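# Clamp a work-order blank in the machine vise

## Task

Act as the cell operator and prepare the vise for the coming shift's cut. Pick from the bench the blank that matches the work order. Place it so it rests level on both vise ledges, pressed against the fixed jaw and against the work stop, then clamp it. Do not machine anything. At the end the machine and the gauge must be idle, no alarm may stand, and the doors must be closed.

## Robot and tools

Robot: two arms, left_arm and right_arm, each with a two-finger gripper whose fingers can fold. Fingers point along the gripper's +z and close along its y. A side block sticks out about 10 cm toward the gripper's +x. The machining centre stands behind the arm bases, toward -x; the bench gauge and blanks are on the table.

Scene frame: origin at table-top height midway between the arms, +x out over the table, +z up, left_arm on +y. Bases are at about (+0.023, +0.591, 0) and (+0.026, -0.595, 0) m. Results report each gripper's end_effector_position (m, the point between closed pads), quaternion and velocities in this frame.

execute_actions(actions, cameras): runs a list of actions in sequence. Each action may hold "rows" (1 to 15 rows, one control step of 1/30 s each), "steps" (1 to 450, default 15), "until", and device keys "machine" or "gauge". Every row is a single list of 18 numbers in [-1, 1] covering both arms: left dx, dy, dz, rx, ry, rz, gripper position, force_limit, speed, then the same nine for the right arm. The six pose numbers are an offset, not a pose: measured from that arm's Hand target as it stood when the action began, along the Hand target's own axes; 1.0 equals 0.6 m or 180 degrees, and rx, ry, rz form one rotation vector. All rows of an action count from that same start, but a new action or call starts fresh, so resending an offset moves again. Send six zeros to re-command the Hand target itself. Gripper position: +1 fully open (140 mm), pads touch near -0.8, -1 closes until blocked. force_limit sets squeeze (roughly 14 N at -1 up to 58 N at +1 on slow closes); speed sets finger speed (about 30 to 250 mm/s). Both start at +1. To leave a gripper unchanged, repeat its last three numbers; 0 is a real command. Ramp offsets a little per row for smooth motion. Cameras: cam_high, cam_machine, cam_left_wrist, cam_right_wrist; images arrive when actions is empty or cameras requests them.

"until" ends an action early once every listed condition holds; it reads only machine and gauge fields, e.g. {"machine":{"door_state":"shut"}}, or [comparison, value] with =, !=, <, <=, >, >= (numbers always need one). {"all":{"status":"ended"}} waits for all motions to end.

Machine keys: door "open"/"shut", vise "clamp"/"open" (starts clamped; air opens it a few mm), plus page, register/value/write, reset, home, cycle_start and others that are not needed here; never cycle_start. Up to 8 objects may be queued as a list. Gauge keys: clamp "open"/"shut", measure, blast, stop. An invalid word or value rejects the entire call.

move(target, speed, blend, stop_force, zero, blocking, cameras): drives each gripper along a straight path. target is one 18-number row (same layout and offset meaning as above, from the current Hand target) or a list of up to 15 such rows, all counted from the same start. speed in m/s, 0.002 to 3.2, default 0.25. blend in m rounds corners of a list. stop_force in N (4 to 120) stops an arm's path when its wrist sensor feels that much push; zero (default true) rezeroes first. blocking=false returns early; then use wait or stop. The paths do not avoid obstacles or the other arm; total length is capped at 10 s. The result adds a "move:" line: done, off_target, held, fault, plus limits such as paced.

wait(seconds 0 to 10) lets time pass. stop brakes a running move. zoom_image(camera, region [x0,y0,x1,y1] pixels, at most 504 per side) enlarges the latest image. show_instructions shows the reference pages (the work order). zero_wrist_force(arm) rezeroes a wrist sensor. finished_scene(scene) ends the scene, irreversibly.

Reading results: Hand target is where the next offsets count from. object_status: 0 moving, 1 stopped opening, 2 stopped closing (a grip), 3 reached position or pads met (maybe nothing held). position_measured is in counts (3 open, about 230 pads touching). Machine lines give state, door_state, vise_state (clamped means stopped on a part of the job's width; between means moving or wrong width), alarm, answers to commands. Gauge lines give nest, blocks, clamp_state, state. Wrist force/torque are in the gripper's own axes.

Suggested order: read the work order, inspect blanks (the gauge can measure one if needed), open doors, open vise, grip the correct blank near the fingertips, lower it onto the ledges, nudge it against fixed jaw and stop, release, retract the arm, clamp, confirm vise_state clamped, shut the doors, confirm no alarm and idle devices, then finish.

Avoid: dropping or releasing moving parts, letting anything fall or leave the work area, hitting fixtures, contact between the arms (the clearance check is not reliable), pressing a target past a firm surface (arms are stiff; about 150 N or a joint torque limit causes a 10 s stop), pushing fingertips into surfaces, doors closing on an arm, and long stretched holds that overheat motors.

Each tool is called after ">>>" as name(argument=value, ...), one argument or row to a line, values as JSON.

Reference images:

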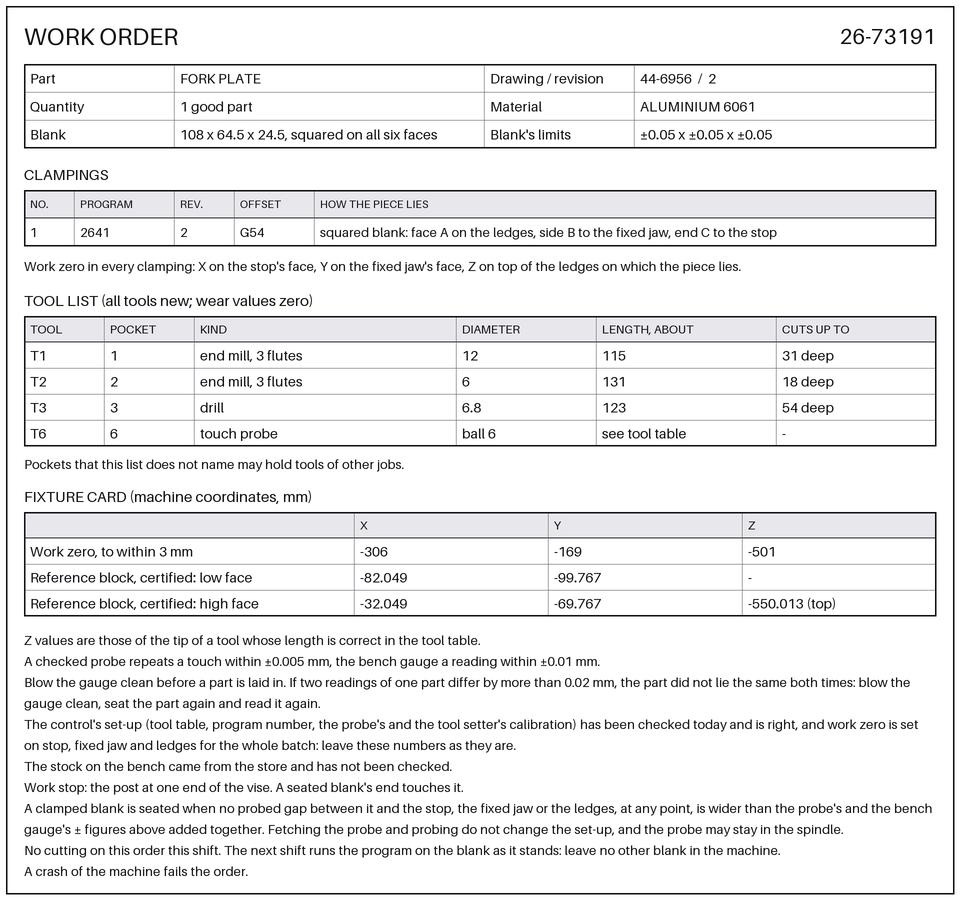

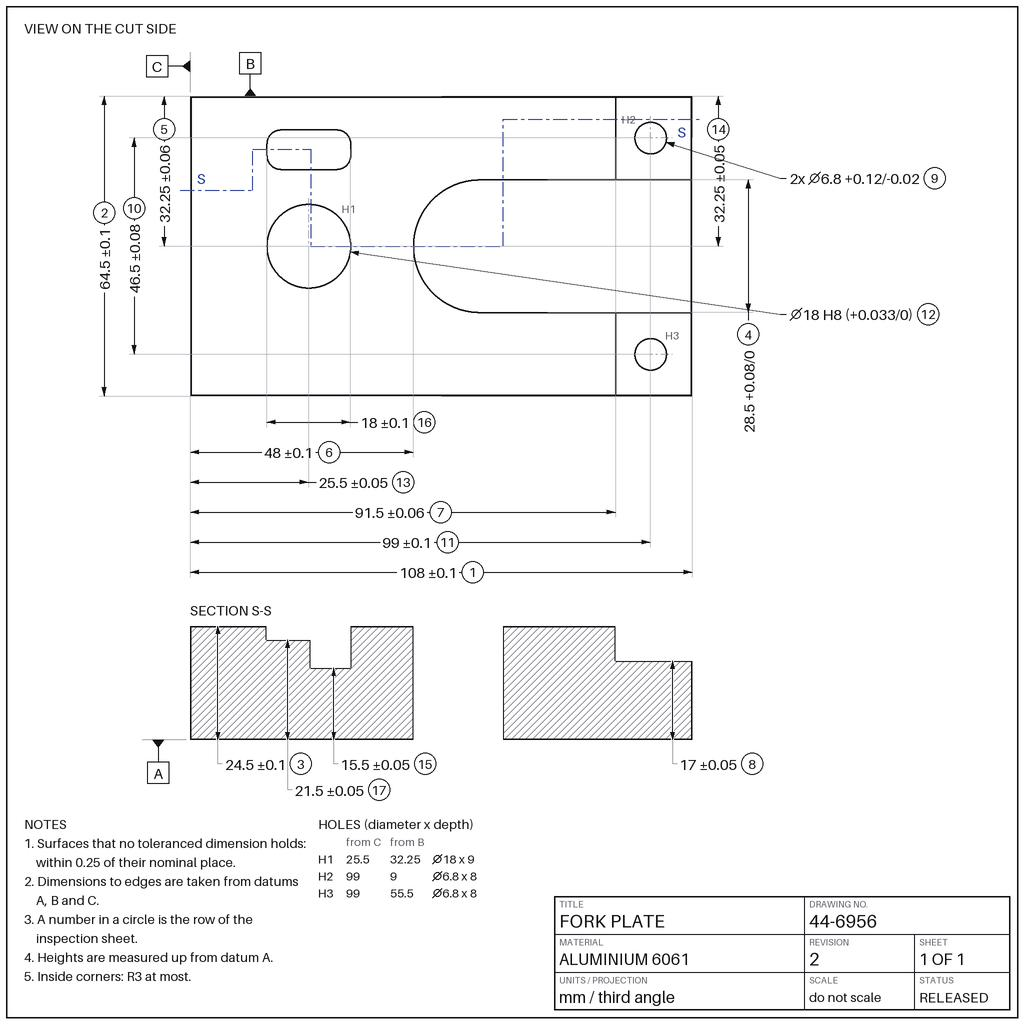

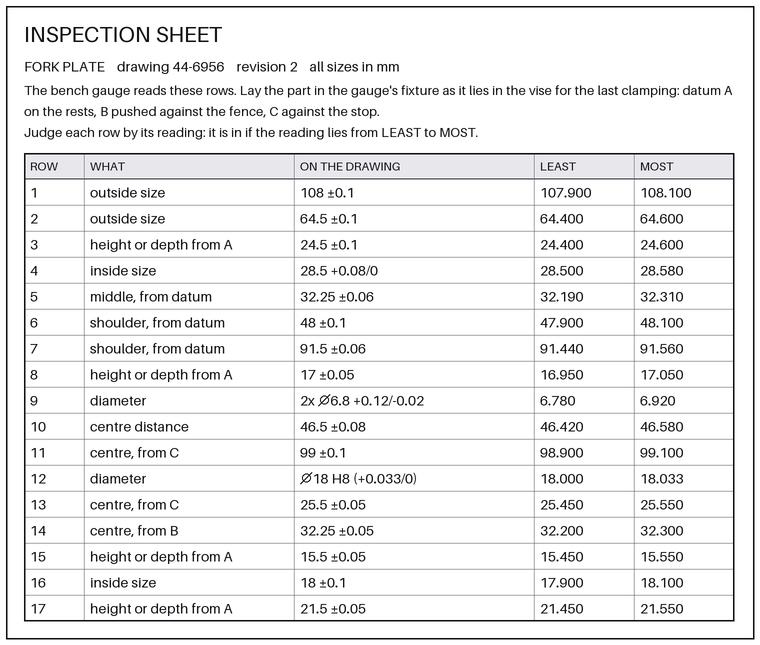

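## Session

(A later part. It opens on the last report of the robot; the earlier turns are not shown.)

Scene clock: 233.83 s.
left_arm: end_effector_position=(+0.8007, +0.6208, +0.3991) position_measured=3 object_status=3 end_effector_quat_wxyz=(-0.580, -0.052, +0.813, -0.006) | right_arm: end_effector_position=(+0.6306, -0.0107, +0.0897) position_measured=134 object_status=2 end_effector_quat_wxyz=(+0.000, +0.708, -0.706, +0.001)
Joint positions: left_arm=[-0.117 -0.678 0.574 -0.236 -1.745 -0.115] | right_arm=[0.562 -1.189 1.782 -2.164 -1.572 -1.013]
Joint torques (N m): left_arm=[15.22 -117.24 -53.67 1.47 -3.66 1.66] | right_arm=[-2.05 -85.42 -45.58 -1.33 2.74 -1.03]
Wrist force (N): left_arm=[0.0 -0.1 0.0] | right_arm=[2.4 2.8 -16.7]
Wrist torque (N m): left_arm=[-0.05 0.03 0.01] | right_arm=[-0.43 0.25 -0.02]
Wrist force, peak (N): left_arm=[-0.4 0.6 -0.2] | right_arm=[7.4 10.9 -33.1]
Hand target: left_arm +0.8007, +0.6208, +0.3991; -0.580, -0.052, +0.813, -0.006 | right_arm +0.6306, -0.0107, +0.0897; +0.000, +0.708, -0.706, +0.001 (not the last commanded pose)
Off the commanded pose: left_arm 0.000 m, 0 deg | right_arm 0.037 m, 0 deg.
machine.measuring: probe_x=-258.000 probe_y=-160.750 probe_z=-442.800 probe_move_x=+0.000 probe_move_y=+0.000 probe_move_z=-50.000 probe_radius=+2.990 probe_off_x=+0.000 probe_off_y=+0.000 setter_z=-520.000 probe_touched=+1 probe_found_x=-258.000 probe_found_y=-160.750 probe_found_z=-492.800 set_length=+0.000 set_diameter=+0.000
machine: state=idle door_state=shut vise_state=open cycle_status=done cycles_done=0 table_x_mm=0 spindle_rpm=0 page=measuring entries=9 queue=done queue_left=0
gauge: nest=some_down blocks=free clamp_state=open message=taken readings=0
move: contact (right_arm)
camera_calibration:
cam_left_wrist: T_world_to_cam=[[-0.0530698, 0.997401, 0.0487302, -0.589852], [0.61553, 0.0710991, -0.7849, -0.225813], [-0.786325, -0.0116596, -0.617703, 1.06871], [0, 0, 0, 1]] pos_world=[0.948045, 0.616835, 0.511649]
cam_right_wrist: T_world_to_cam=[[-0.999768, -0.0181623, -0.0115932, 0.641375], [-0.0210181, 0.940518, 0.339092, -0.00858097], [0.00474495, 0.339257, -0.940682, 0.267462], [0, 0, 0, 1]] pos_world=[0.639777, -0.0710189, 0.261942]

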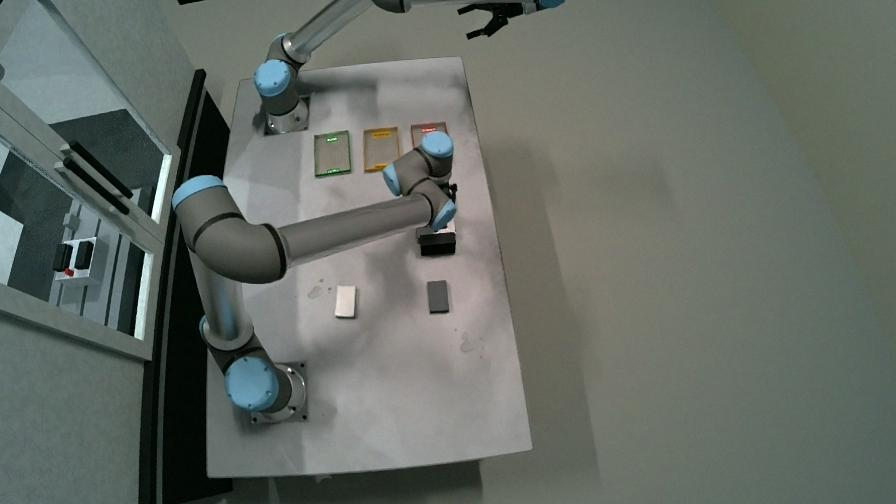

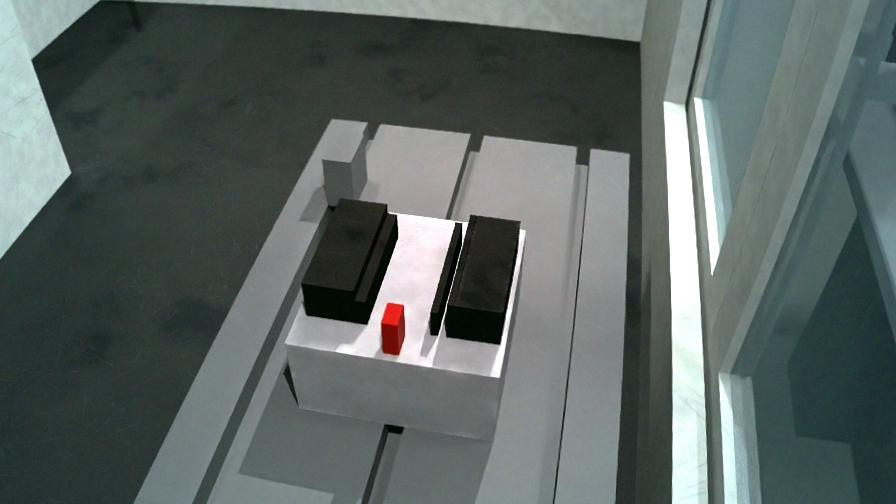

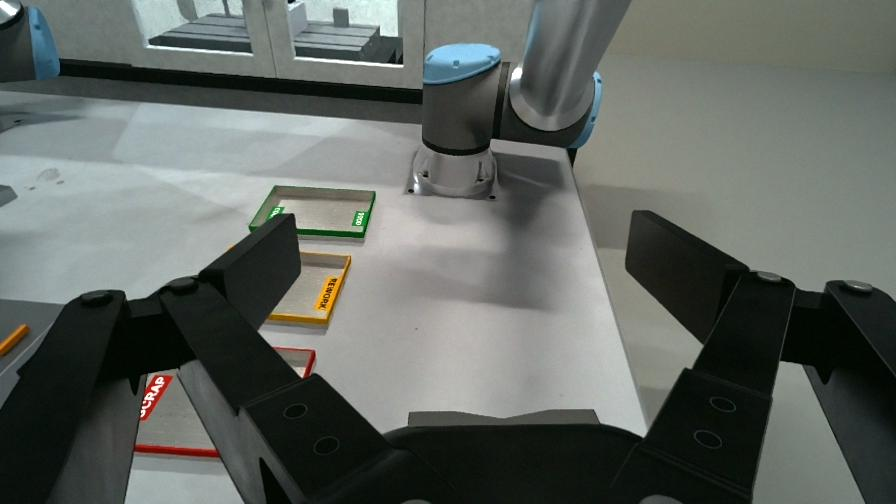

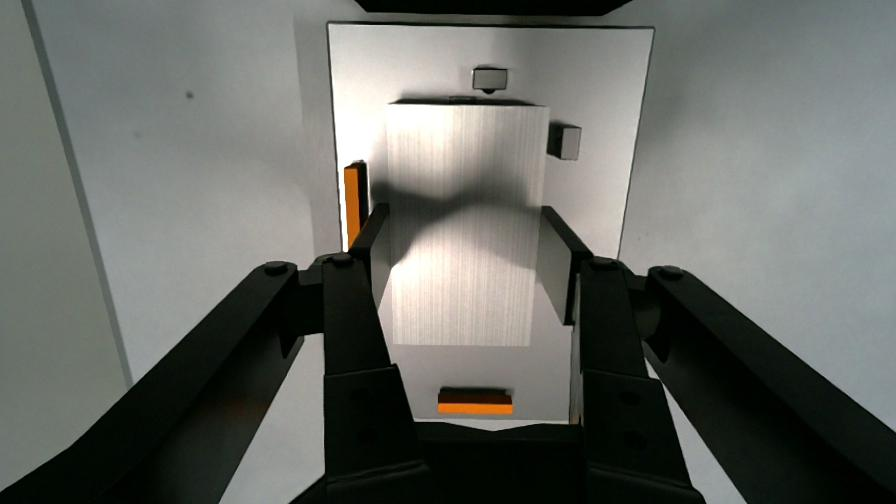

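>>> move(
  target=[
    [0,0,0,0,0,0,1,1,1,0,0,-0.001,0,0,0,0.04,0,-1],
    [0,0,0,0,0,0,1,1,1,0,0,-0.15,0,0,0,0.04,0,-1],
  ],
  speed=0.1,
  cameras=["cam_right_wrist"],
)

>>> execute_actions(
  actions=[
    {"gauge":{"clamp":"shut"},"steps":120,"until":{"gauge":{"clamp_state":"shut"}}},
    {"gauge":{"measure":true},"steps":3},
  ],
  cameras=["cam_right_wrist"],
)

Scene clock: 257.37 s.
left_arm: end_effector_position=(+0.8007, +0.6208, +0.3991) position_measured=3 object_status=3 end_effector_quat_wxyz=(-0.580, -0.052, +0.813, -0.006) | right_arm: end_effector_position=(+0.6305, -0.0106, +0.1798) position_measured=124 object_status=3 end_effector_quat_wxyz=(+0.000, +0.708, -0.706, +0.001)
Joint positions: left_arm=[-0.117 -0.678 0.574 -0.236 -1.745 -0.115] | right_arm=[0.562 -1.263 1.705 -2.013 -1.572 -1.013]
Joint torques (N m): left_arm=[15.39 -117.71 -52.99 0.88 -3.46 1.63] | right_arm=[11.46 -65.53 -39.62 -8 2.24 1.73]
Wrist force (N): left_arm=[-0.1 0.0 0.4] | right_arm=[-1.9 -1.2 -2.0]
Wrist torque (N m): left_arm=[-0.03 0.04 0.01] | right_arm=[-0.31 0.40 -0.07]
Wrist force, peak (N): left_arm=[-0.5 0.4 0.2] | right_arm=[2.5 2.7 -16.7]
Hand target: left_arm +0.8007, +0.6208, +0.3991; -0.580, -0.052, +0.813, -0.006 | right_arm +0.6305, -0.0106, +0.1797; +0.000, +0.708, -0.706, +0.001
Off the commanded pose: left_arm 0.000 m, 0 deg | right_arm 0.000 m, 0 deg.
machine.measuring: probe_x=-258.000 probe_y=-160.750 probe_z=-442.800 probe_move_x=+0.000 probe_move_y=+0.000 probe_move_z=-50.000 probe_radius=+2.990 probe_off_x=+0.000 probe_off_y=+0.000 setter_z=-520.000 probe_touched=+1 probe_found_x=-258.000 probe_found_y=-160.750 probe_found_z=-492.800 set_length=+0.000 set_diameter=+0.000
machine: state=idle door_state=shut vise_state=open cycle_status=done cycles_done=0 table_x_mm=0 spindle_rpm=0 page=measuring entries=9 queue=done queue_left=0
gauge: nest=some_down blocks=free clamp_state=open message=taken readings=0
move: done
camera_calibration:
cam_right_wrist: T_world_to_cam=[[-0.999767, -0.0181288, -0.0116896, 0.642358], [-0.0210197, 0.940487, 0.339179, -0.0392948], [0.00484504, 0.339345, -0.940649, 0.352209], [0, 0, 0, 1]] pos_world=[0.639676, -0.0709191, 0.352142]
Images, in order (width x height): cam_right_wrist 896x504.

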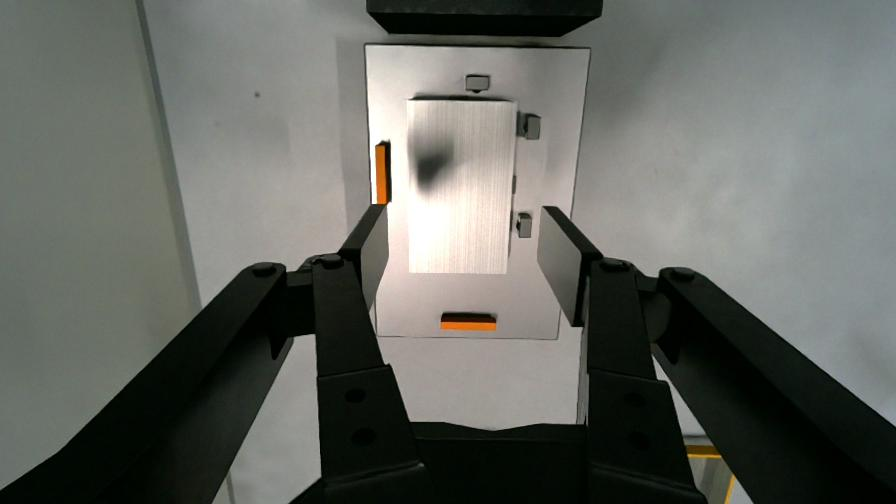

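Scene clock: 260.90 s.
left_arm: end_effector_position=(+0.8007, +0.6208, +0.3991) position_measured=3 object_status=3 end_effector_quat_wxyz=(-0.580, -0.052, +0.813, -0.006) | right_arm: end_effector_position=(+0.6305, -0.0106, +0.1797) position_measured=124 object_status=3 end_effector_quat_wxyz=(+0.000, +0.708, -0.706, +0.001)
Joint positions: left_arm=[-0.117 -0.678 0.574 -0.236 -1.745 -0.115] | right_arm=[0.562 -1.263 1.705 -2.013 -1.572 -1.013]
Joint torques (N m): left_arm=[14.36 -118.25 -53.06 1 -3.43 1.71] | right_arm=[3.43 -65.2 -38.18 -8.25 0.17 0.86]
Wrist force (N): left_arm=[0.0 0.0 0.2] | right_arm=[-1.8 -0.9 -2.1]
Wrist torque (N m): left_arm=[-0.03 0.04 0.01] | right_arm=[-0.25 0.37 -0.07]
Wrist force, peak (N): left_arm=[-0.3 0.5 0.2] | right_arm=[-2.0 -1.0 -2.5]
Hand target: left_arm +0.8007, +0.6208, +0.3991; -0.580, -0.052, +0.813, -0.006 | right_arm +0.6305, -0.0106, +0.1797; +0.000, +0.708, -0.706, +0.001
Tool commands: left_gripper/position=+1.0 left_gripper/force_limit=+1.0 left_gripper/speed=+1.0 right_gripper/position=+0.04 right_gripper/force_limit=+0.0 right_gripper/speed=-1.0
Off the commanded pose: left_arm 0.000 m, 0 deg | right_arm 0.000 m, 0 deg.
machine.measuring: probe_x=-258.000 probe_y=-160.750 probe_z=-442.800 probe_move_x=+0.000 probe_move_y=+0.000 probe_move_z=-50.000 probe_radius=+2.990 probe_off_x=+0.000 probe_off_y=+0.000 setter_z=-520.000 probe_touched=+1 probe_found_x=-258.000 probe_found_y=-160.750 probe_found_z=-492.800 set_length=+0.000 set_diameter=+0.000
machine: state=idle door_state=shut vise_state=open cycle_status=done cycles_done=0 table_x_mm=0 spindle_rpm=0 page=measuring entries=9 queue=done queue_left=0
gauge: nest=all_down blocks=all clamp_state=shut measure_answer=refused_part_not_seated message=taken readings=0 refusals=1
refused: action 1: gauge.measure: part_not_seated
camera_calibration:
cam_right_wrist: T_world_to_cam=[[-0.999768, -0.0181623, -0.0115932, 0.64232], [-0.0210181, 0.940518, 0.339092, -0.0391954], [0.00474495, 0.339257, -0.940682, 0.35209], [0, 0, 0, 1]] pos_world=[0.639677, -0.0709189, 0.351942]
Images, in order (width x height): cam_right_wrist 896x504.

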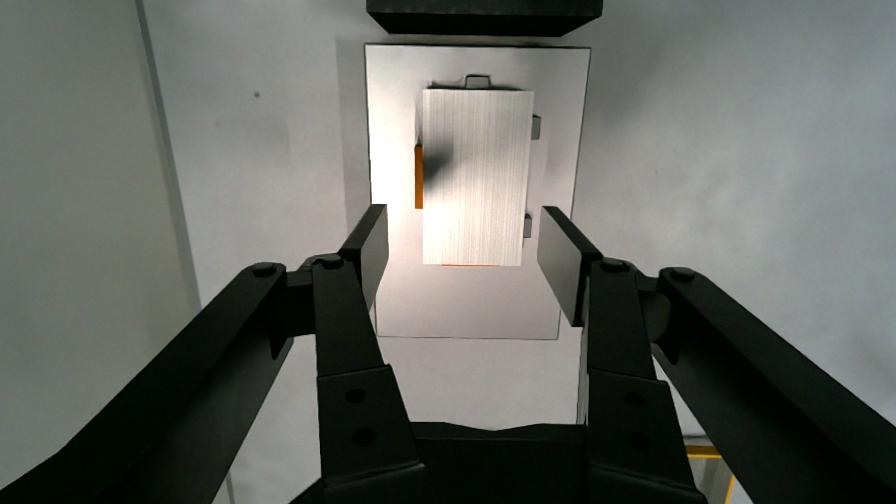

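Now seated (all_down). Measure, and probe the vise meanwhile (movable jaw top, stop top).

>>> execute_actions(
  actions=[
    {"gauge":{"measure":true},"machine":[{"register":"probe_y","value":-202,"write":true},{"register":"probe_x","value":-311,"write":true},{"probe":true}],"steps":450,"until":{"gauge":{"readings":[">",0]}}},
  ],
)

Scene clock: 276.43 s.
left_arm: end_effector_position=(+0.8007, +0.6208, +0.3991) position_measured=3 object_status=3 end_effector_quat_wxyz=(-0.580, -0.052, +0.813, -0.006) | right_arm: end_effector_position=(+0.6305, -0.0106, +0.1797) position_measured=124 object_status=3 end_effector_quat_wxyz=(+0.000, +0.708, -0.706, +0.001)
Joint positions: left_arm=[-0.117 -0.678 0.574 -0.236 -1.745 -0.115] | right_arm=[0.562 -1.263 1.705 -2.013 -1.572 -1.013]
Joint torques (N m): left_arm=[13.48 -118.22 -53.33 0.66 -3.25 1.4] | right_arm=[-1.36 -63.57 -37.3 -7.77 -2.63 -0.55]
Wrist force (N): left_arm=[0.1 0.1 0.0] | right_arm=[-1.5 -1.0 -2.5]
Wrist torque (N m): left_arm=[-0.02 0.02 0.01] | right_arm=[-0.26 0.31 -0.07]
Wrist force, peak (N): left_arm=[0.0 -0.2 0.7] | right_arm=[-1.9 -0.9 -2.7]
Hand target: left_arm +0.8007, +0.6208, +0.3991; -0.580, -0.052, +0.813, -0.006 | right_arm +0.6305, -0.0106, +0.1797; +0.000, +0.708, -0.706, +0.001
Tool commands: left_gripper/position=+1.0 left_gripper/force_limit=+1.0 left_gripper/speed=+1.0 right_gripper/position=+0.04 right_gripper/force_limit=+0.0 right_gripper/speed=-1.0
Off the commanded pose: left_arm 0.000 m, 0 deg | right_arm 0.000 m, 0 deg.
machine.measuring: probe_x=-311.000 probe_y=-202.000 probe_z=-442.800 probe_move_x=+0.000 probe_move_y=+0.000 probe_move_z=-50.000 probe_radius=+2.990 probe_off_x=+0.000 probe_off_y=+0.000 setter_z=-520.000 probe_touched=+0 probe_found_x=+0.000 probe_found_y=+0.000 probe_found_z=+0.000 set_length=+0.000 set_diameter=+0.000
machine: state=alarm door_state=shut vise_state=open cycle_status=moving cycles_done=0 table_x_mm=147 spindle_rpm=0 page=measuring entries=12 alarm=probe_no_touch queue=running queue_left=0
gauge: nest=all_down blocks=all clamp_state=shut message=taken readings=1 no_1=108.013 no_2=64.511 no_3=22.808 no_7=108.011 no_8=22.807 no_15=22.805 no_17=22.803 refusals=1

>>> execute_actions(
  actions=[
    {"gauge":{"clamp":"open"},"machine":{"reset":true},"steps":90,"until":{"gauge":{"clamp_state":"open"}}},
    {"machine":{"home":true},"steps":2},
  ],
)

>>> move(
  target=[
    [0,0,0,0,0,0,1,1,1,0.0083,0.0067,0,0,0,0,0.10,0,0],
    [0,0,0,0,0,0,1,1,1,0.0083,0.0067,0.1487,0,0,0,0.10,0,0],
    [0,0,0,0,0,0,1,1,1,0.0083,0.0067,0.1487,0,0,0,-1,0,-1],
  ],
  speed=0.15,
  cameras=["cam_right_wrist"],
)

Scene clock: 305.67 s.
left_arm: end_effector_position=(+0.8007, +0.6208, +0.3991) position_measured=3 object_status=3 end_effector_quat_wxyz=(-0.580, -0.052, +0.813, -0.006) | right_arm: end_effector_position=(+0.6305, -0.0106, +0.1797) position_measured=124 object_status=3 end_effector_quat_wxyz=(+0.000, +0.708, -0.706, +0.001)
Joint positions: left_arm=[-0.117 -0.678 0.574 -0.236 -1.745 -0.115] | right_arm=[0.562 -1.263 1.705 -2.013 -1.572 -1.013]
Joint torques (N m): left_arm=[12.5 -118.75 -52.35 0.58 -3.37 1.53] | right_arm=[1.14 -67.25 -37.68 -7.8 -2.43 -0.49]
Wrist force (N): left_arm=[0.1 0.2 0.0] | right_arm=[-1.4 -1.0 -2.2]
Wrist torque (N m): left_arm=[0.02 0.00 0.01] | right_arm=[-0.27 0.28 -0.06]
Wrist force, peak (N): left_arm=[-0.4 0.3 0.4] | right_arm=[-2.2 -1.1 -2.5]
Hand target: left_arm +0.8007, +0.6208, +0.3991; -0.580, -0.052, +0.813, -0.006 | right_arm +0.6305, -0.0106, +0.1797; +0.000, +0.708, -0.706, +0.001
Tool commands: left_gripper/position=+1.0 left_gripper/force_limit=+1.0 left_gripper/speed=+1.0 right_gripper/position=+0.04 right_gripper/force_limit=+0.0 right_gripper/speed=-1.0
Off the commanded pose: left_arm 0.000 m, 0 deg | right_arm 0.000 m, 0 deg.
machine.measuring: probe_x=-311.000 probe_y=-202.000 probe_z=-442.800 probe_move_x=+0.000 probe_move_y=+0.000 probe_move_z=-50.000 probe_radius=+2.990 probe_off_x=+0.000 probe_off_y=+0.000 setter_z=-520.000 probe_touched=+0 probe_found_x=+0.000 probe_found_y=+0.000 probe_found_z=+0.000 set_length=+0.000 set_diameter=+0.000
machine: state=busy door_state=shut vise_state=open cycle_status=moving cycles_done=0 table_x_mm=95 spindle_rpm=0 page=measuring entries=14 queue=running queue_left=0
gauge: nest=all_down blocks=all clamp_state=open message=taken readings=1 no_1=108.013 no_2=64.511 no_3=22.808 no_7=108.011 no_8=22.807 no_15=22.805 no_17=22.803 refusals=1

Scene clock: 308.07 s.
left_arm: end_effector_position=(+0.8007, +0.6208, +0.3991) position_measured=3 object_status=3 end_effector_quat_wxyz=(-0.580, -0.052, +0.813, -0.006) | right_arm: end_effector_position=(+0.6266, -0.0157, +0.0905) position_measured=134 object_status=0 end_effector_quat_wxyz=(+0.000, +0.708, -0.706, +0.001)
Joint positions: left_arm=[-0.117 -0.678 0.574 -0.236 -1.745 -0.115] | right_arm=[0.559 -1.199 1.794 -2.167 -1.572 -1.016]
Joint torques (N m): left_arm=[11.34 -117.76 -51.87 0.61 -3.12 1.5] | right_arm=[3.58 -92.69 -46.16 -7.32 -1.08 -0.23]
Wrist force (N): left_arm=[0.1 0.1 0.3] | right_arm=[0.0 1.2 -10.7]
Wrist torque (N m): left_arm=[-0.01 0.00 0.01] | right_arm=[-0.38 0.42 0.18]
Wrist force, peak (N): left_arm=[0.1 -0.2 0.6] | right_arm=[-0.1 1.7 -10.8]
Hand target: left_arm +0.8007, +0.6208, +0.3991; -0.580, -0.052, +0.813, -0.006 | right_arm +0.6266, -0.0157, +0.0905; +0.000, +0.708, -0.706, +0.001
Off the commanded pose: left_arm 0.000 m, 0 deg | right_arm 0.000 m, 0 deg.
machine.measuring: probe_x=-311.000 probe_y=-202.000 probe_z=-442.800 probe_move_x=+0.000 probe_move_y=+0.000 probe_move_z=-50.000 probe_radius=+2.990 probe_off_x=+0.000 probe_off_y=+0.000 setter_z=-520.000 probe_touched=+0 probe_found_x=+0.000 probe_found_y=+0.000 probe_found_z=+0.000 set_length=+0.000 set_diameter=+0.000
machine: state=idle door_state=shut vise_state=open cycle_status=done cycles_done=0 table_x_mm=0 spindle_rpm=0 page=measuring entries=14 queue=done queue_left=0
gauge: nest=some_down blocks=free clamp_state=open message=taken readings=1 no_1=108.013 no_2=64.511 no_3=22.808 no_7=108.011 no_8=22.807 no_15=22.805 no_17=22.803 refusals=1
move: done
camera_calibration:
cam_right_wrist: T_world_to_cam=[[-0.999768, -0.0181623, -0.0115932, 0.637294], [-0.0210181, 0.940518, 0.339092, -0.00423372], [0.00474495, 0.339257, -0.940682, 0.26993], [0, 0, 0, 1]] pos_world=[0.635777, -0.0760189, 0.262742]
Images, in order (width x height): cam_right_wrist 896x504.

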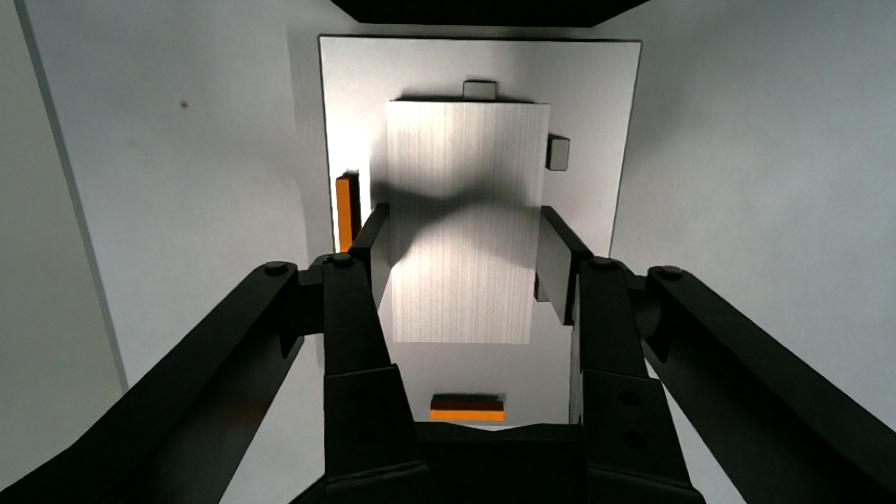

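>>> move(
  target=[
    [0,0,0,0,0,0,1,1,1,0,0,-0.2,0,0,0,-1,0,-1],
    [0,0,0,0,0,0,1,1,1,0.4822,0.2783,-0.2,0,0,0,-1,0,-1],
    [0,0,0,0,0,0,1,1,1,0.4822,0.2783,0.0665,0,0,0,-1,0,-1],
  ],
  speed=[0.15,0.35,0.2],
  blend=[0.05,0.05,0],
)

>>> move(
  target=[0,0,0,0,0,0,1,1,1,0,0,0.025,0,0,0,-1,0,-1],
  speed=0.01,
  stop_force=8,
)

>>> move(
  target=[
    [0,0,0,0,0,0,1,1,1,0,0,-0.0015,0,0,0,0.10,0,-1],
    [0,0,0,0,0,0,1,1,1,0,0,-0.15,0,0,0,0.1,0,-1],
  ],
  speed=0.15,
  cameras=["cam_right_wrist"],
)

Scene clock: 323.87 s.
left_arm: end_effector_position=(+0.8007, +0.6208, +0.3991) position_measured=3 object_status=3 end_effector_quat_wxyz=(-0.580, -0.052, +0.813, -0.006) | right_arm: end_effector_position=(+0.4603, -0.3055, +0.0507) position_measured=134 object_status=2 end_effector_quat_wxyz=(+0.000, +0.708, -0.706, +0.001)
Joint positions: left_arm=[-0.117 -0.678 0.574 -0.236 -1.745 -0.115] | right_arm=[0.25 -1.628 2.406 -2.35 -1.572 -1.325]
Joint torques (N m): left_arm=[12.41 -118.26 -52 0.27 -3.02 1.34] | right_arm=[11.17 -30.55 -36.41 -7.71 -2.47 1.98]
Wrist force (N): left_arm=[-0.3 0.0 0.3] | right_arm=[-1.9 -1.2 1.9]
Wrist torque (N m): left_arm=[-0.02 0.10 0.00] | right_arm=[-0.20 0.37 -0.07]
Wrist force, peak (N): left_arm=[0.1 0.5 0.3] | right_arm=[-0.2 1.2 -11.1]
Hand target: left_arm +0.8007, +0.6208, +0.3991; -0.580, -0.052, +0.813, -0.006 | right_arm +0.4603, -0.3055, +0.0507; +0.000, +0.708, -0.706, +0.001
Off the commanded pose: left_arm 0.000 m, 0 deg | right_arm 0.000 m, 0 deg.
machine.measuring: probe_x=-311.000 probe_y=-202.000 probe_z=-442.800 probe_move_x=+0.000 probe_move_y=+0.000 probe_move_z=-50.000 probe_radius=+2.990 probe_off_x=+0.000 probe_off_y=+0.000 setter_z=-520.000 probe_touched=+0 probe_found_x=+0.000 probe_found_y=+0.000 probe_found_z=+0.000 set_length=+0.000 set_diameter=+0.000
machine: state=idle door_state=shut vise_state=open cycle_status=done cycles_done=0 table_x_mm=0 spindle_rpm=0 page=measuring entries=14 queue=done queue_left=0
gauge: nest=all_up blocks=free clamp_state=open message=taken readings=1 no_1=108.013 no_2=64.511 no_3=22.808 no_7=108.011 no_8=22.807 no_15=22.805 no_17=22.803 refusals=1
move: done

Scene clock: 326.07 s.
left_arm: end_effector_position=(+0.8007, +0.6208, +0.3991) position_measured=3 object_status=3 end_effector_quat_wxyz=(-0.580, -0.052, +0.813, -0.006) | right_arm: end_effector_position=(+0.4603, -0.3055, +0.0399) position_measured=134 object_status=2 end_effector_quat_wxyz=(+0.000, +0.708, -0.706, +0.001)
Joint positions: left_arm=[-0.117 -0.678 0.574 -0.236 -1.745 -0.115] | right_arm=[0.25 -1.61 2.416 -2.378 -1.572 -1.325]
Joint torques (N m): left_arm=[12.39 -118.29 -52.04 0.5 -3.23 1.38] | right_arm=[8.29 -54.27 -41.64 -1.59 -2.5 0.18]
Wrist force (N): left_arm=[-0.2 0.0 0.0] | right_arm=[-1.5 -1.7 -2.4]
Wrist torque (N m): left_arm=[-0.02 0.07 0.01] | right_arm=[0.05 0.23 -0.08]
Wrist force, peak (N): left_arm=[0.2 -0.3 0.5] | right_arm=[1.0 9.0 -37.8]
Hand target: left_arm +0.8007, +0.6208, +0.3991; -0.580, -0.052, +0.813, -0.006 | right_arm +0.4603, -0.3055, +0.0399; +0.000, +0.708, -0.706, +0.001 (not the last commanded pose)
Off the commanded pose: left_arm 0.000 m, 0 deg | right_arm 0.004 m, 0 deg.
machine.measuring: probe_x=-311.000 probe_y=-202.000 probe_z=-442.800 probe_move_x=+0.000 probe_move_y=+0.000 probe_move_z=-50.000 probe_radius=+2.990 probe_off_x=+0.000 probe_off_y=+0.000 setter_z=-520.000 probe_touched=+0 probe_found_x=+0.000 probe_found_y=+0.000 probe_found_z=+0.000 set_length=+0.000 set_diameter=+0.000
machine: state=idle door_state=shut vise_state=open cycle_status=done cycles_done=0 table_x_mm=0 spindle_rpm=0 page=measuring entries=14 queue=done queue_left=0
gauge: nest=all_up blocks=free clamp_state=open message=taken readings=1 no_1=108.013 no_2=64.511 no_3=22.808 no_7=108.011 no_8=22.807 no_15=22.805 no_17=22.803 refusals=1
move: contact (right_arm)

Scene clock: 327.83 s.
left_arm: end_effector_position=(+0.8007, +0.6208, +0.3991) position_measured=3 object_status=3 end_effector_quat_wxyz=(-0.580, -0.052, +0.813, -0.006) | right_arm: end_effector_position=(+0.4602, -0.3054, +0.1299) position_measured=117 object_status=3 end_effector_quat_wxyz=(+0.000, +0.708, -0.706, +0.001)
Joint positions: left_arm=[-0.117 -0.678 0.574 -0.236 -1.745 -0.115] | right_arm=[0.25 -1.745 2.326 -2.153 -1.572 -1.325]
Joint torques (N m): left_arm=[11.62 -118.3 -51.72 0.6 -3.11 1.55] | right_arm=[-3.04 -31.12 -43.06 -3.15 -0.93 -1.19]
Wrist force (N): left_arm=[-0.1 0.0 0.3] | right_arm=[-1.5 -0.9 -2.5]
Wrist torque (N m): left_arm=[-0.02 0.05 0.01] | right_arm=[-0.13 0.32 -0.15]
Wrist force, peak (N): left_arm=[-0.2 0.5 0.0] | right_arm=[-1.6 -1.0 -5.2]
Hand target: left_arm +0.8007, +0.6208, +0.3991; -0.580, -0.052, +0.813, -0.006 | right_arm +0.4602, -0.3054, +0.1299; +0.000, +0.708, -0.706, +0.001
Off the commanded pose: left_arm 0.000 m, 0 deg | right_arm 0.000 m, 0 deg.
machine.measuring: probe_x=-311.000 probe_y=-202.000 probe_z=-442.800 probe_move_x=+0.000 probe_move_y=+0.000 probe_move_z=-50.000 probe_radius=+2.990 probe_off_x=+0.000 probe_off_y=+0.000 setter_z=-520.000 probe_touched=+0 probe_found_x=+0.000 probe_found_y=+0.000 probe_found_z=+0.000 set_length=+0.000 set_diameter=+0.000
machine: state=idle door_state=shut vise_state=open cycle_status=done cycles_done=0 table_x_mm=0 spindle_rpm=0 page=measuring entries=14 queue=done queue_left=0
gauge: nest=all_up blocks=free clamp_state=open message=taken readings=1 no_1=108.013 no_2=64.511 no_3=22.808 no_7=108.011 no_8=22.807 no_15=22.805 no_17=22.803 refusals=1
move: done
camera_calibration:
cam_right_wrist: T_world_to_cam=[[-0.999765, -0.018223, -0.0117209, 0.466143], [-0.0211185, 0.940517, 0.33909, 0.251424], [0.00484449, 0.339258, -0.940681, 0.406018], [0, 0, 0, 1]] pos_world=[0.469376, -0.365719, 0.302142]
Images, in order (width x height): cam_right_wrist 896x504.

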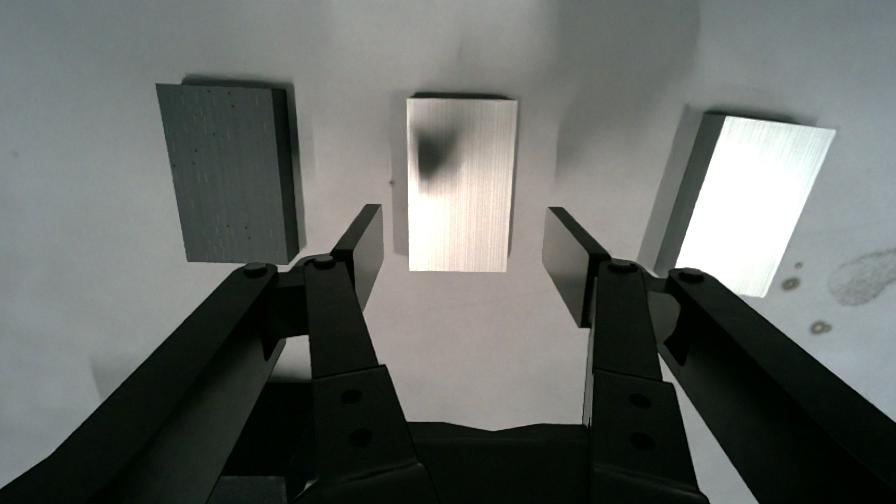

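>>> move(
  target=[
    [0,0,0,0,0,0,1,1,1,-0.0207,0.2862,0,0,0,0.0367,0.3,0,0],
    [0,0,0,0,0,0,1,1,1,-0.0207,0.2862,0.1457,0,0,0.0367,0.3,0,0],
    [0,0,0,0,0,0,1,1,1,-0.0207,0.2862,0.1457,0,0,0.0367,-1,0,-1],
  ],
  speed=0.2,
  cameras=["cam_right_wrist"],
)

Scene clock: 351.90 s.
left_arm: end_effector_position=(+0.8007, +0.6208, +0.3991) position_measured=3 object_status=3 end_effector_quat_wxyz=(-0.580, -0.052, +0.813, -0.006) | right_arm: end_effector_position=(+0.2885, -0.2934, +0.0423) position_measured=134 object_status=0 end_effector_quat_wxyz=(+0.000, -0.666, +0.746, -0.001)
Joint positions: left_arm=[-0.117 -0.678 0.574 -0.236 -1.745 -0.115] | right_arm=[0.406 -1.878 2.61 -2.303 -1.572 -1.054]
Joint torques (N m): left_arm=[8.96 -119.31 -51.1 0.46 -2.92 1.51] | right_arm=[9.71 -2.82 -33.48 -7.14 -2.54 -0.76]
Wrist force (N): left_arm=[0.0 0.2 0.2] | right_arm=[4.7 7.6 -28.0]
Wrist torque (N m): left_arm=[0.01 0.02 0.00] | right_arm=[-0.42 0.37 -0.02]
Wrist force, peak (N): left_arm=[-0.1 -0.1 0.6] | right_arm=[4.8 7.5 -28.3]
Hand target: left_arm +0.8007, +0.6208, +0.3991; -0.580, -0.052, +0.813, -0.006 | right_arm +0.2885, -0.2934, +0.0423; +0.000, -0.666, +0.746, -0.001
Off the commanded pose: left_arm 0.000 m, 0 deg | right_arm 0.000 m, 0 deg.
machine.measuring: probe_x=-311.000 probe_y=-202.000 probe_z=-442.800 probe_move_x=+0.000 probe_move_y=+0.000 probe_move_z=-50.000 probe_radius=+2.990 probe_off_x=+0.000 probe_off_y=+0.000 setter_z=-520.000 probe_touched=+0 probe_found_x=+0.000 probe_found_y=+0.000 probe_found_z=+0.000 set_length=+0.000 set_diameter=+0.000
machine: state=idle door_state=shut vise_state=open cycle_status=done cycles_done=0 table_x_mm=0 spindle_rpm=0 page=measuring entries=14 queue=done queue_left=0
gauge: nest=all_up blocks=free clamp_state=open message=taken readings=1 no_1=108.013 no_2=64.511 no_3=22.808 no_7=108.011 no_8=22.807 no_15=22.805 no_17=22.803 refusals=1
move: done
camera_calibration:
cam_right_wrist: T_world_to_cam=[[-0.995222, 0.0969333, -0.0117495, 0.326217], [0.0872273, 0.936679, 0.339153, 0.23383], [0.0438807, 0.336507, -0.940658, 0.308309], [0, 0, 0, 1]] pos_world=[0.290733, -0.354393, 0.214542]
Images, in order (width x height): cam_right_wrist 896x504.

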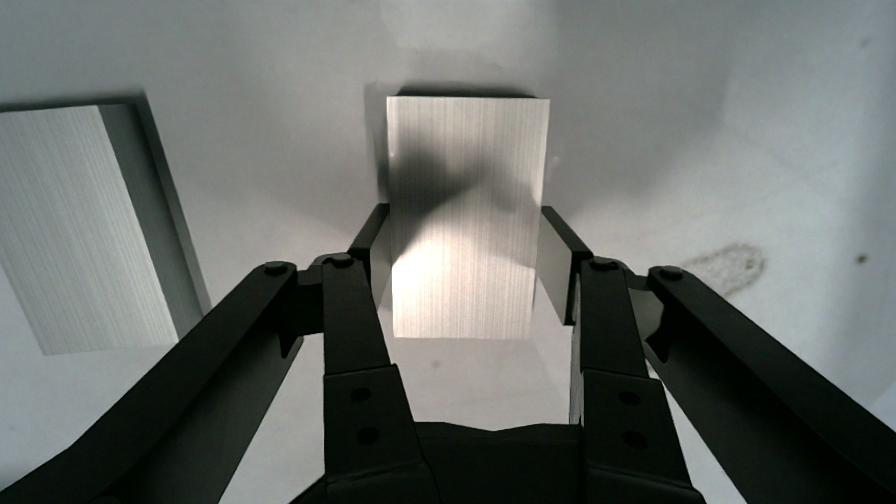

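>>> execute_actions(
  actions=[
    {"gauge":{"blast":true},"steps":1},
  ],
)

>>> move(
  target=[
    [0,0,0,0,0,0,1,1,1,0,0,-0.22,0,0,0,-1,0,-1],
    [0,0,0,0,0,0,1,1,1,-0.536,-0.5111,-0.2628,0,0,-0.0367,-1,0,-1],
    [0,0,0,0,0,0,1,1,1,-0.536,-0.5111,-0.1095,0,0,-0.0367,-1,0,-1],
  ],
  speed=[0.15,0.35,0.2],
  blend=[0.04,0.03,0],
)

>>> move(
  target=[0,0,0,0,0,0,1,1,1,0,0,0.045,0,0,0,-1,0,-1],
  speed=0.01,
  stop_force=8,
  cameras=["cam_right_wrist"],
)

Scene clock: 371.47 s.
left_arm: end_effector_position=(+0.8007, +0.6208, +0.3991) position_measured=3 object_status=3 end_effector_quat_wxyz=(-0.580, -0.052, +0.813, -0.006) | right_arm: end_effector_position=(+0.2885, -0.2934, +0.0423) position_measured=134 object_status=2 end_effector_quat_wxyz=(+0.000, -0.666, +0.746, -0.001)
Joint positions: left_arm=[-0.117 -0.678 0.574 -0.236 -1.745 -0.115] | right_arm=[0.406 -1.878 2.61 -2.303 -1.572 -1.054]
Joint torques (N m): left_arm=[8.67 -118.98 -50.25 0.39 -2.61 1.41] | right_arm=[0.38 -1.7 -41.64 -2.42 2.5 -0.76]
Wrist force (N): left_arm=[-0.2 0.1 -0.1] | right_arm=[4.9 7.4 -27.7]
Wrist torque (N m): left_arm=[-0.01 0.07 0.01] | right_arm=[-0.52 0.34 -0.02]
Wrist force, peak (N): left_arm=[0.1 0.4 0.5] | right_arm=[5.0 7.4 -28.6]
Hand target: left_arm +0.8007, +0.6208, +0.3991; -0.580, -0.052, +0.813, -0.006 | right_arm +0.2885, -0.2934, +0.0423; +0.000, -0.666, +0.746, -0.001
Tool commands: left_gripper/position=+1.0 left_gripper/force_limit=+1.0 left_gripper/speed=+1.0 right_gripper/position=-1.0 right_gripper/force_limit=+0.0 right_gripper/speed=-1.0
Off the commanded pose: left_arm 0.000 m, 0 deg | right_arm 0.000 m, 0 deg.
machine.measuring: probe_x=-311.000 probe_y=-202.000 probe_z=-442.800 probe_move_x=+0.000 probe_move_y=+0.000 probe_move_z=-50.000 probe_radius=+2.990 probe_off_x=+0.000 probe_off_y=+0.000 setter_z=-520.000 probe_touched=+0 probe_found_x=+0.000 probe_found_y=+0.000 probe_found_z=+0.000 set_length=+0.000 set_diameter=+0.000
machine: state=idle door_state=shut vise_state=open cycle_status=done cycles_done=0 table_x_mm=0 spindle_rpm=0 page=measuring entries=14 queue=done queue_left=0
gauge: nest=all_up blocks=free clamp_state=open state=busy message=taken readings=1 no_1=108.013 no_2=64.511 no_3=22.808 no_7=108.011 no_8=22.807 no_15=22.805 no_17=22.803 refusals=1

Scene clock: 374.53 s.
left_arm: end_effector_position=(+0.8007, +0.6208, +0.3991) position_measured=3 object_status=3 end_effector_quat_wxyz=(-0.580, -0.052, +0.813, -0.006) | right_arm: end_effector_position=(+0.6294, -0.0084, +0.1081) position_measured=134 object_status=2 end_effector_quat_wxyz=(+0.000, +0.708, -0.706, +0.001)
Joint positions: left_arm=[-0.117 -0.678 0.574 -0.236 -1.745 -0.115] | right_arm=[0.565 -1.205 1.766 -2.132 -1.572 -1.01]
Joint torques (N m): left_arm=[7.94 -119.31 -50.69 0.49 -2.89 1.35] | right_arm=[-9.01 -87.94 -45.28 -5.68 0.16 1.08]
Wrist force (N): left_arm=[0.1 0.1 0.1] | right_arm=[-1.0 -0.3 1.8]
Wrist torque (N m): left_arm=[0.00 0.01 0.01] | right_arm=[-0.04 0.16 0.10]
Wrist force, peak (N): left_arm=[-0.2 0.3 0.4] | right_arm=[5.0 7.3 -26.8]
Hand target: left_arm +0.8007, +0.6208, +0.3991; -0.580, -0.052, +0.813, -0.006 | right_arm +0.6294, -0.0084, +0.1081; +0.000, +0.708, -0.706, +0.001
Off the commanded pose: left_arm 0.000 m, 0 deg | right_arm 0.000 m, 0 deg.
machine.measuring: probe_x=-311.000 probe_y=-202.000 probe_z=-442.800 probe_move_x=+0.000 probe_move_y=+0.000 probe_move_z=-50.000 probe_radius=+2.990 probe_off_x=+0.000 probe_off_y=+0.000 setter_z=-520.000 probe_touched=+0 probe_found_x=+0.000 probe_found_y=+0.000 probe_found_z=+0.000 set_length=+0.000 set_diameter=+0.000
machine: state=idle door_state=shut vise_state=open cycle_status=done cycles_done=0 table_x_mm=0 spindle_rpm=0 page=measuring entries=14 queue=done queue_left=0
gauge: nest=all_up blocks=free clamp_state=open message=taken readings=1 no_1=108.013 no_2=64.511 no_3=22.808 no_7=108.011 no_8=22.807 no_15=22.805 no_17=22.803 refusals=1
move: done

Scene clock: 377.17 s.
left_arm: end_effector_position=(+0.8007, +0.6208, +0.3991) position_measured=3 object_status=3 end_effector_quat_wxyz=(-0.580, -0.052, +0.813, -0.006) | right_arm: end_effector_position=(+0.6295, -0.0084, +0.0930) position_measured=134 object_status=2 end_effector_quat_wxyz=(+0.000, +0.708, -0.706, +0.001)
Joint positions: left_arm=[-0.117 -0.678 0.574 -0.236 -1.745 -0.115] | right_arm=[0.565 -1.191 1.777 -2.157 -1.572 -1.01]
Joint torques (N m): left_arm=[8.24 -118.37 -50.41 0.38 -2.63 1.45] | right_arm=[-7.35 -96.41 -47.56 0.11 2.54 0.02]
Wrist force (N): left_arm=[-0.3 0.1 -0.2] | right_arm=[-0.5 -1.4 -7.7]
Wrist torque (N m): left_arm=[0.00 0.10 0.01] | right_arm=[0.13 0.02 0.12]
Wrist force, peak (N): left_arm=[0.4 0.0 0.2] | right_arm=[3.3 7.3 -24.3]
Hand target: left_arm +0.8007, +0.6208, +0.3991; -0.580, -0.052, +0.813, -0.006 | right_arm +0.6295, -0.0084, +0.0931; +0.000, +0.708, -0.706, +0.001 (not the last commanded pose)
Off the commanded pose: left_arm 0.000 m, 0 deg | right_arm 0.012 m, 0 deg.
machine.measuring: probe_x=-311.000 probe_y=-202.000 probe_z=-442.800 probe_move_x=+0.000 probe_move_y=+0.000 probe_move_z=-50.000 probe_radius=+2.990 probe_off_x=+0.000 probe_off_y=+0.000 setter_z=-520.000 probe_touched=+0 probe_found_x=+0.000 probe_found_y=+0.000 probe_found_z=+0.000 set_length=+0.000 set_diameter=+0.000
machine: state=idle door_state=shut vise_state=open cycle_status=done cycles_done=0 table_x_mm=0 spindle_rpm=0 page=measuring entries=14 queue=done queue_left=0
gauge: nest=some_down blocks=free clamp_state=open message=taken readings=1 no_1=108.013 no_2=64.511 no_3=22.808 no_7=108.011 no_8=22.807 no_15=22.805 no_17=22.803 refusals=1
move: contact (right_arm)
camera_calibration:
cam_right_wrist: T_world_to_cam=[[-0.999768, -0.0181623, -0.0115932, 0.640356], [-0.0210181, 0.940518, 0.339092, -0.0119202], [0.00474495, 0.339257, -0.940682, 0.269885], [0, 0, 0, 1]] pos_world=[0.638677, -0.0687189, 0.265342]
Images, in order (width x height): cam_right_wrist 896x504.

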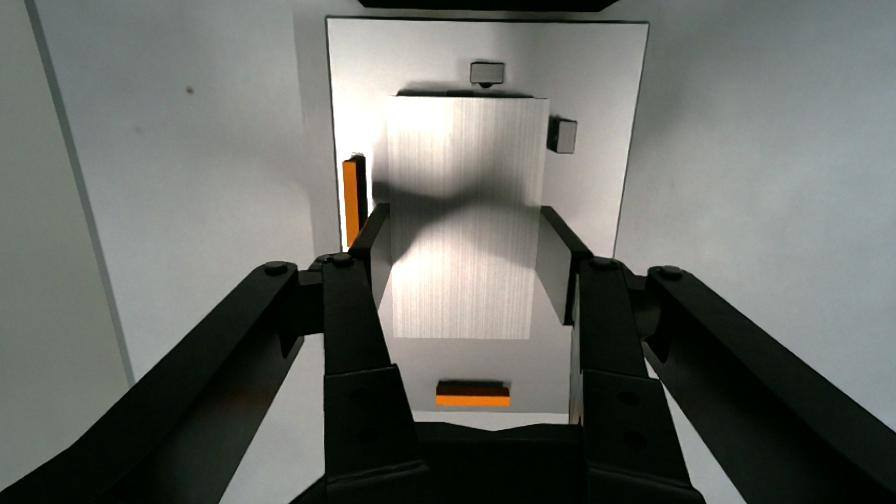

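>>> move(
  target=[
    [0,0,0,0,0,0,1,1,1,0,0,-0.0015,0,0,0,0.04,0,-1],
    [0,0,0,0,0,0,1,1,1,0,0,-0.14,0,0,0,0.04,0,-1],
  ],
  speed=0.15,
)

>>> execute_actions(
  actions=[
    {"gauge":{"clamp":"shut"},"steps":150,"until":{"gauge":{"clamp_state":"shut","nest":"all_down"}}},
    {"steps":20},
    {"gauge":{"measure":true},"steps":450,"until":{"gauge":{"readings":[">",1]}}},
  ],
)

Scene clock: 387.13 s.
left_arm: end_effector_position=(+0.8007, +0.6208, +0.3991) position_measured=3 object_status=3 end_effector_quat_wxyz=(-0.580, -0.052, +0.813, -0.006) | right_arm: end_effector_position=(+0.6294, -0.0083, +0.1771) position_measured=124 object_status=3 end_effector_quat_wxyz=(+0.000, +0.708, -0.706, +0.001)
Joint positions: left_arm=[-0.117 -0.678 0.574 -0.236 -1.745 -0.115] | right_arm=[0.565 -1.26 1.706 -2.017 -1.572 -1.01]
Joint torques (N m): left_arm=[7.93 -118.86 -51.04 0.34 -2.71 1.47] | right_arm=[10.64 -71.32 -43.1 -5.33 1.92 1.63]
Wrist force (N): left_arm=[-0.1 0.1 0.4] | right_arm=[-0.2 -1.0 -2.7]
Wrist torque (N m): left_arm=[0.00 0.05 0.01] | right_arm=[-0.25 0.02 0.02]
Wrist force, peak (N): left_arm=[0.0 0.4 0.4] | right_arm=[-0.6 -1.2 -7.8]
Hand target: left_arm +0.8007, +0.6208, +0.3991; -0.580, -0.052, +0.813, -0.006 | right_arm +0.6294, -0.0083, +0.1771; +0.000, +0.708, -0.706, +0.001
Off the commanded pose: left_arm 0.000 m, 0 deg | right_arm 0.000 m, 0 deg.
machine.measuring: probe_x=-311.000 probe_y=-202.000 probe_z=-442.800 probe_move_x=+0.000 probe_move_y=+0.000 probe_move_z=-50.000 probe_radius=+2.990 probe_off_x=+0.000 probe_off_y=+0.000 setter_z=-520.000 probe_touched=+0 probe_found_x=+0.000 probe_found_y=+0.000 probe_found_z=+0.000 set_length=+0.000 set_diameter=+0.000
machine: state=idle door_state=shut vise_state=open cycle_status=done cycles_done=0 table_x_mm=0 spindle_rpm=0 page=measuring entries=14 queue=done queue_left=0
gauge: nest=some_down blocks=free clamp_state=open message=taken readings=1 no_1=108.013 no_2=64.511 no_3=22.808 no_7=108.011 no_8=22.807 no_15=22.805 no_17=22.803 refusals=1
move: done

Scene clock: 403.33 s.
left_arm: end_effector_position=(+0.8007, +0.6208, +0.3991) position_measured=3 object_status=3 end_effector_quat_wxyz=(-0.580, -0.052, +0.813, -0.006) | right_arm: end_effector_position=(+0.6294, -0.0083, +0.1771) position_measured=124 object_status=3 end_effector_quat_wxyz=(+0.000, +0.708, -0.706, +0.001)
Joint positions: left_arm=[-0.117 -0.678 0.574 -0.236 -1.745 -0.115] | right_arm=[0.565 -1.26 1.706 -2.017 -1.572 -1.01]
Joint torques (N m): left_arm=[7.17 -119.53 -50.76 0.58 -2.59 1.29] | right_arm=[12.6 -63.99 -53.24 -1.57 -2.83 -0.51]
Wrist force (N): left_arm=[0.0 0.1 -0.2] | right_arm=[-0.1 -0.6 -2.9]
Wrist torque (N m): left_arm=[-0.01 0.03 0.01] | right_arm=[-0.16 -0.01 0.01]
Wrist force, peak (N): left_arm=[-0.2 0.7 0.2] | right_arm=[-0.2 -0.6 -3.2]
Hand target: left_arm +0.8007, +0.6208, +0.3991; -0.580, -0.052, +0.813, -0.006 | right_arm +0.6294, -0.0083, +0.1771; +0.000, +0.708, -0.706, +0.001
Tool commands: left_gripper/position=+1.0 left_gripper/force_limit=+1.0 left_gripper/speed=+1.0 right_gripper/position=+0.04 right_gripper/force_limit=+0.0 right_gripper/speed=-1.0
Off the commanded pose: left_arm 0.000 m, 0 deg | right_arm 0.000 m, 0 deg.
machine.measuring: probe_x=-311.000 probe_y=-202.000 probe_z=-442.800 probe_move_x=+0.000 probe_move_y=+0.000 probe_move_z=-50.000 probe_radius=+2.990 probe_off_x=+0.000 probe_off_y=+0.000 setter_z=-520.000 probe_touched=+0 probe_found_x=+0.000 probe_found_y=+0.000 probe_found_z=+0.000 set_length=+0.000 set_diameter=+0.000
machine: state=idle door_state=shut vise_state=open cycle_status=done cycles_done=0 table_x_mm=0 spindle_rpm=0 page=measuring entries=14 queue=done queue_left=0
gauge: nest=all_down blocks=all clamp_state=shut message=taken readings=2 no_1=108.020 no_2=64.494 no_3=24.497 no_7=108.021 no_8=24.497 no_15=24.501 no_17=24.502 refusals=1


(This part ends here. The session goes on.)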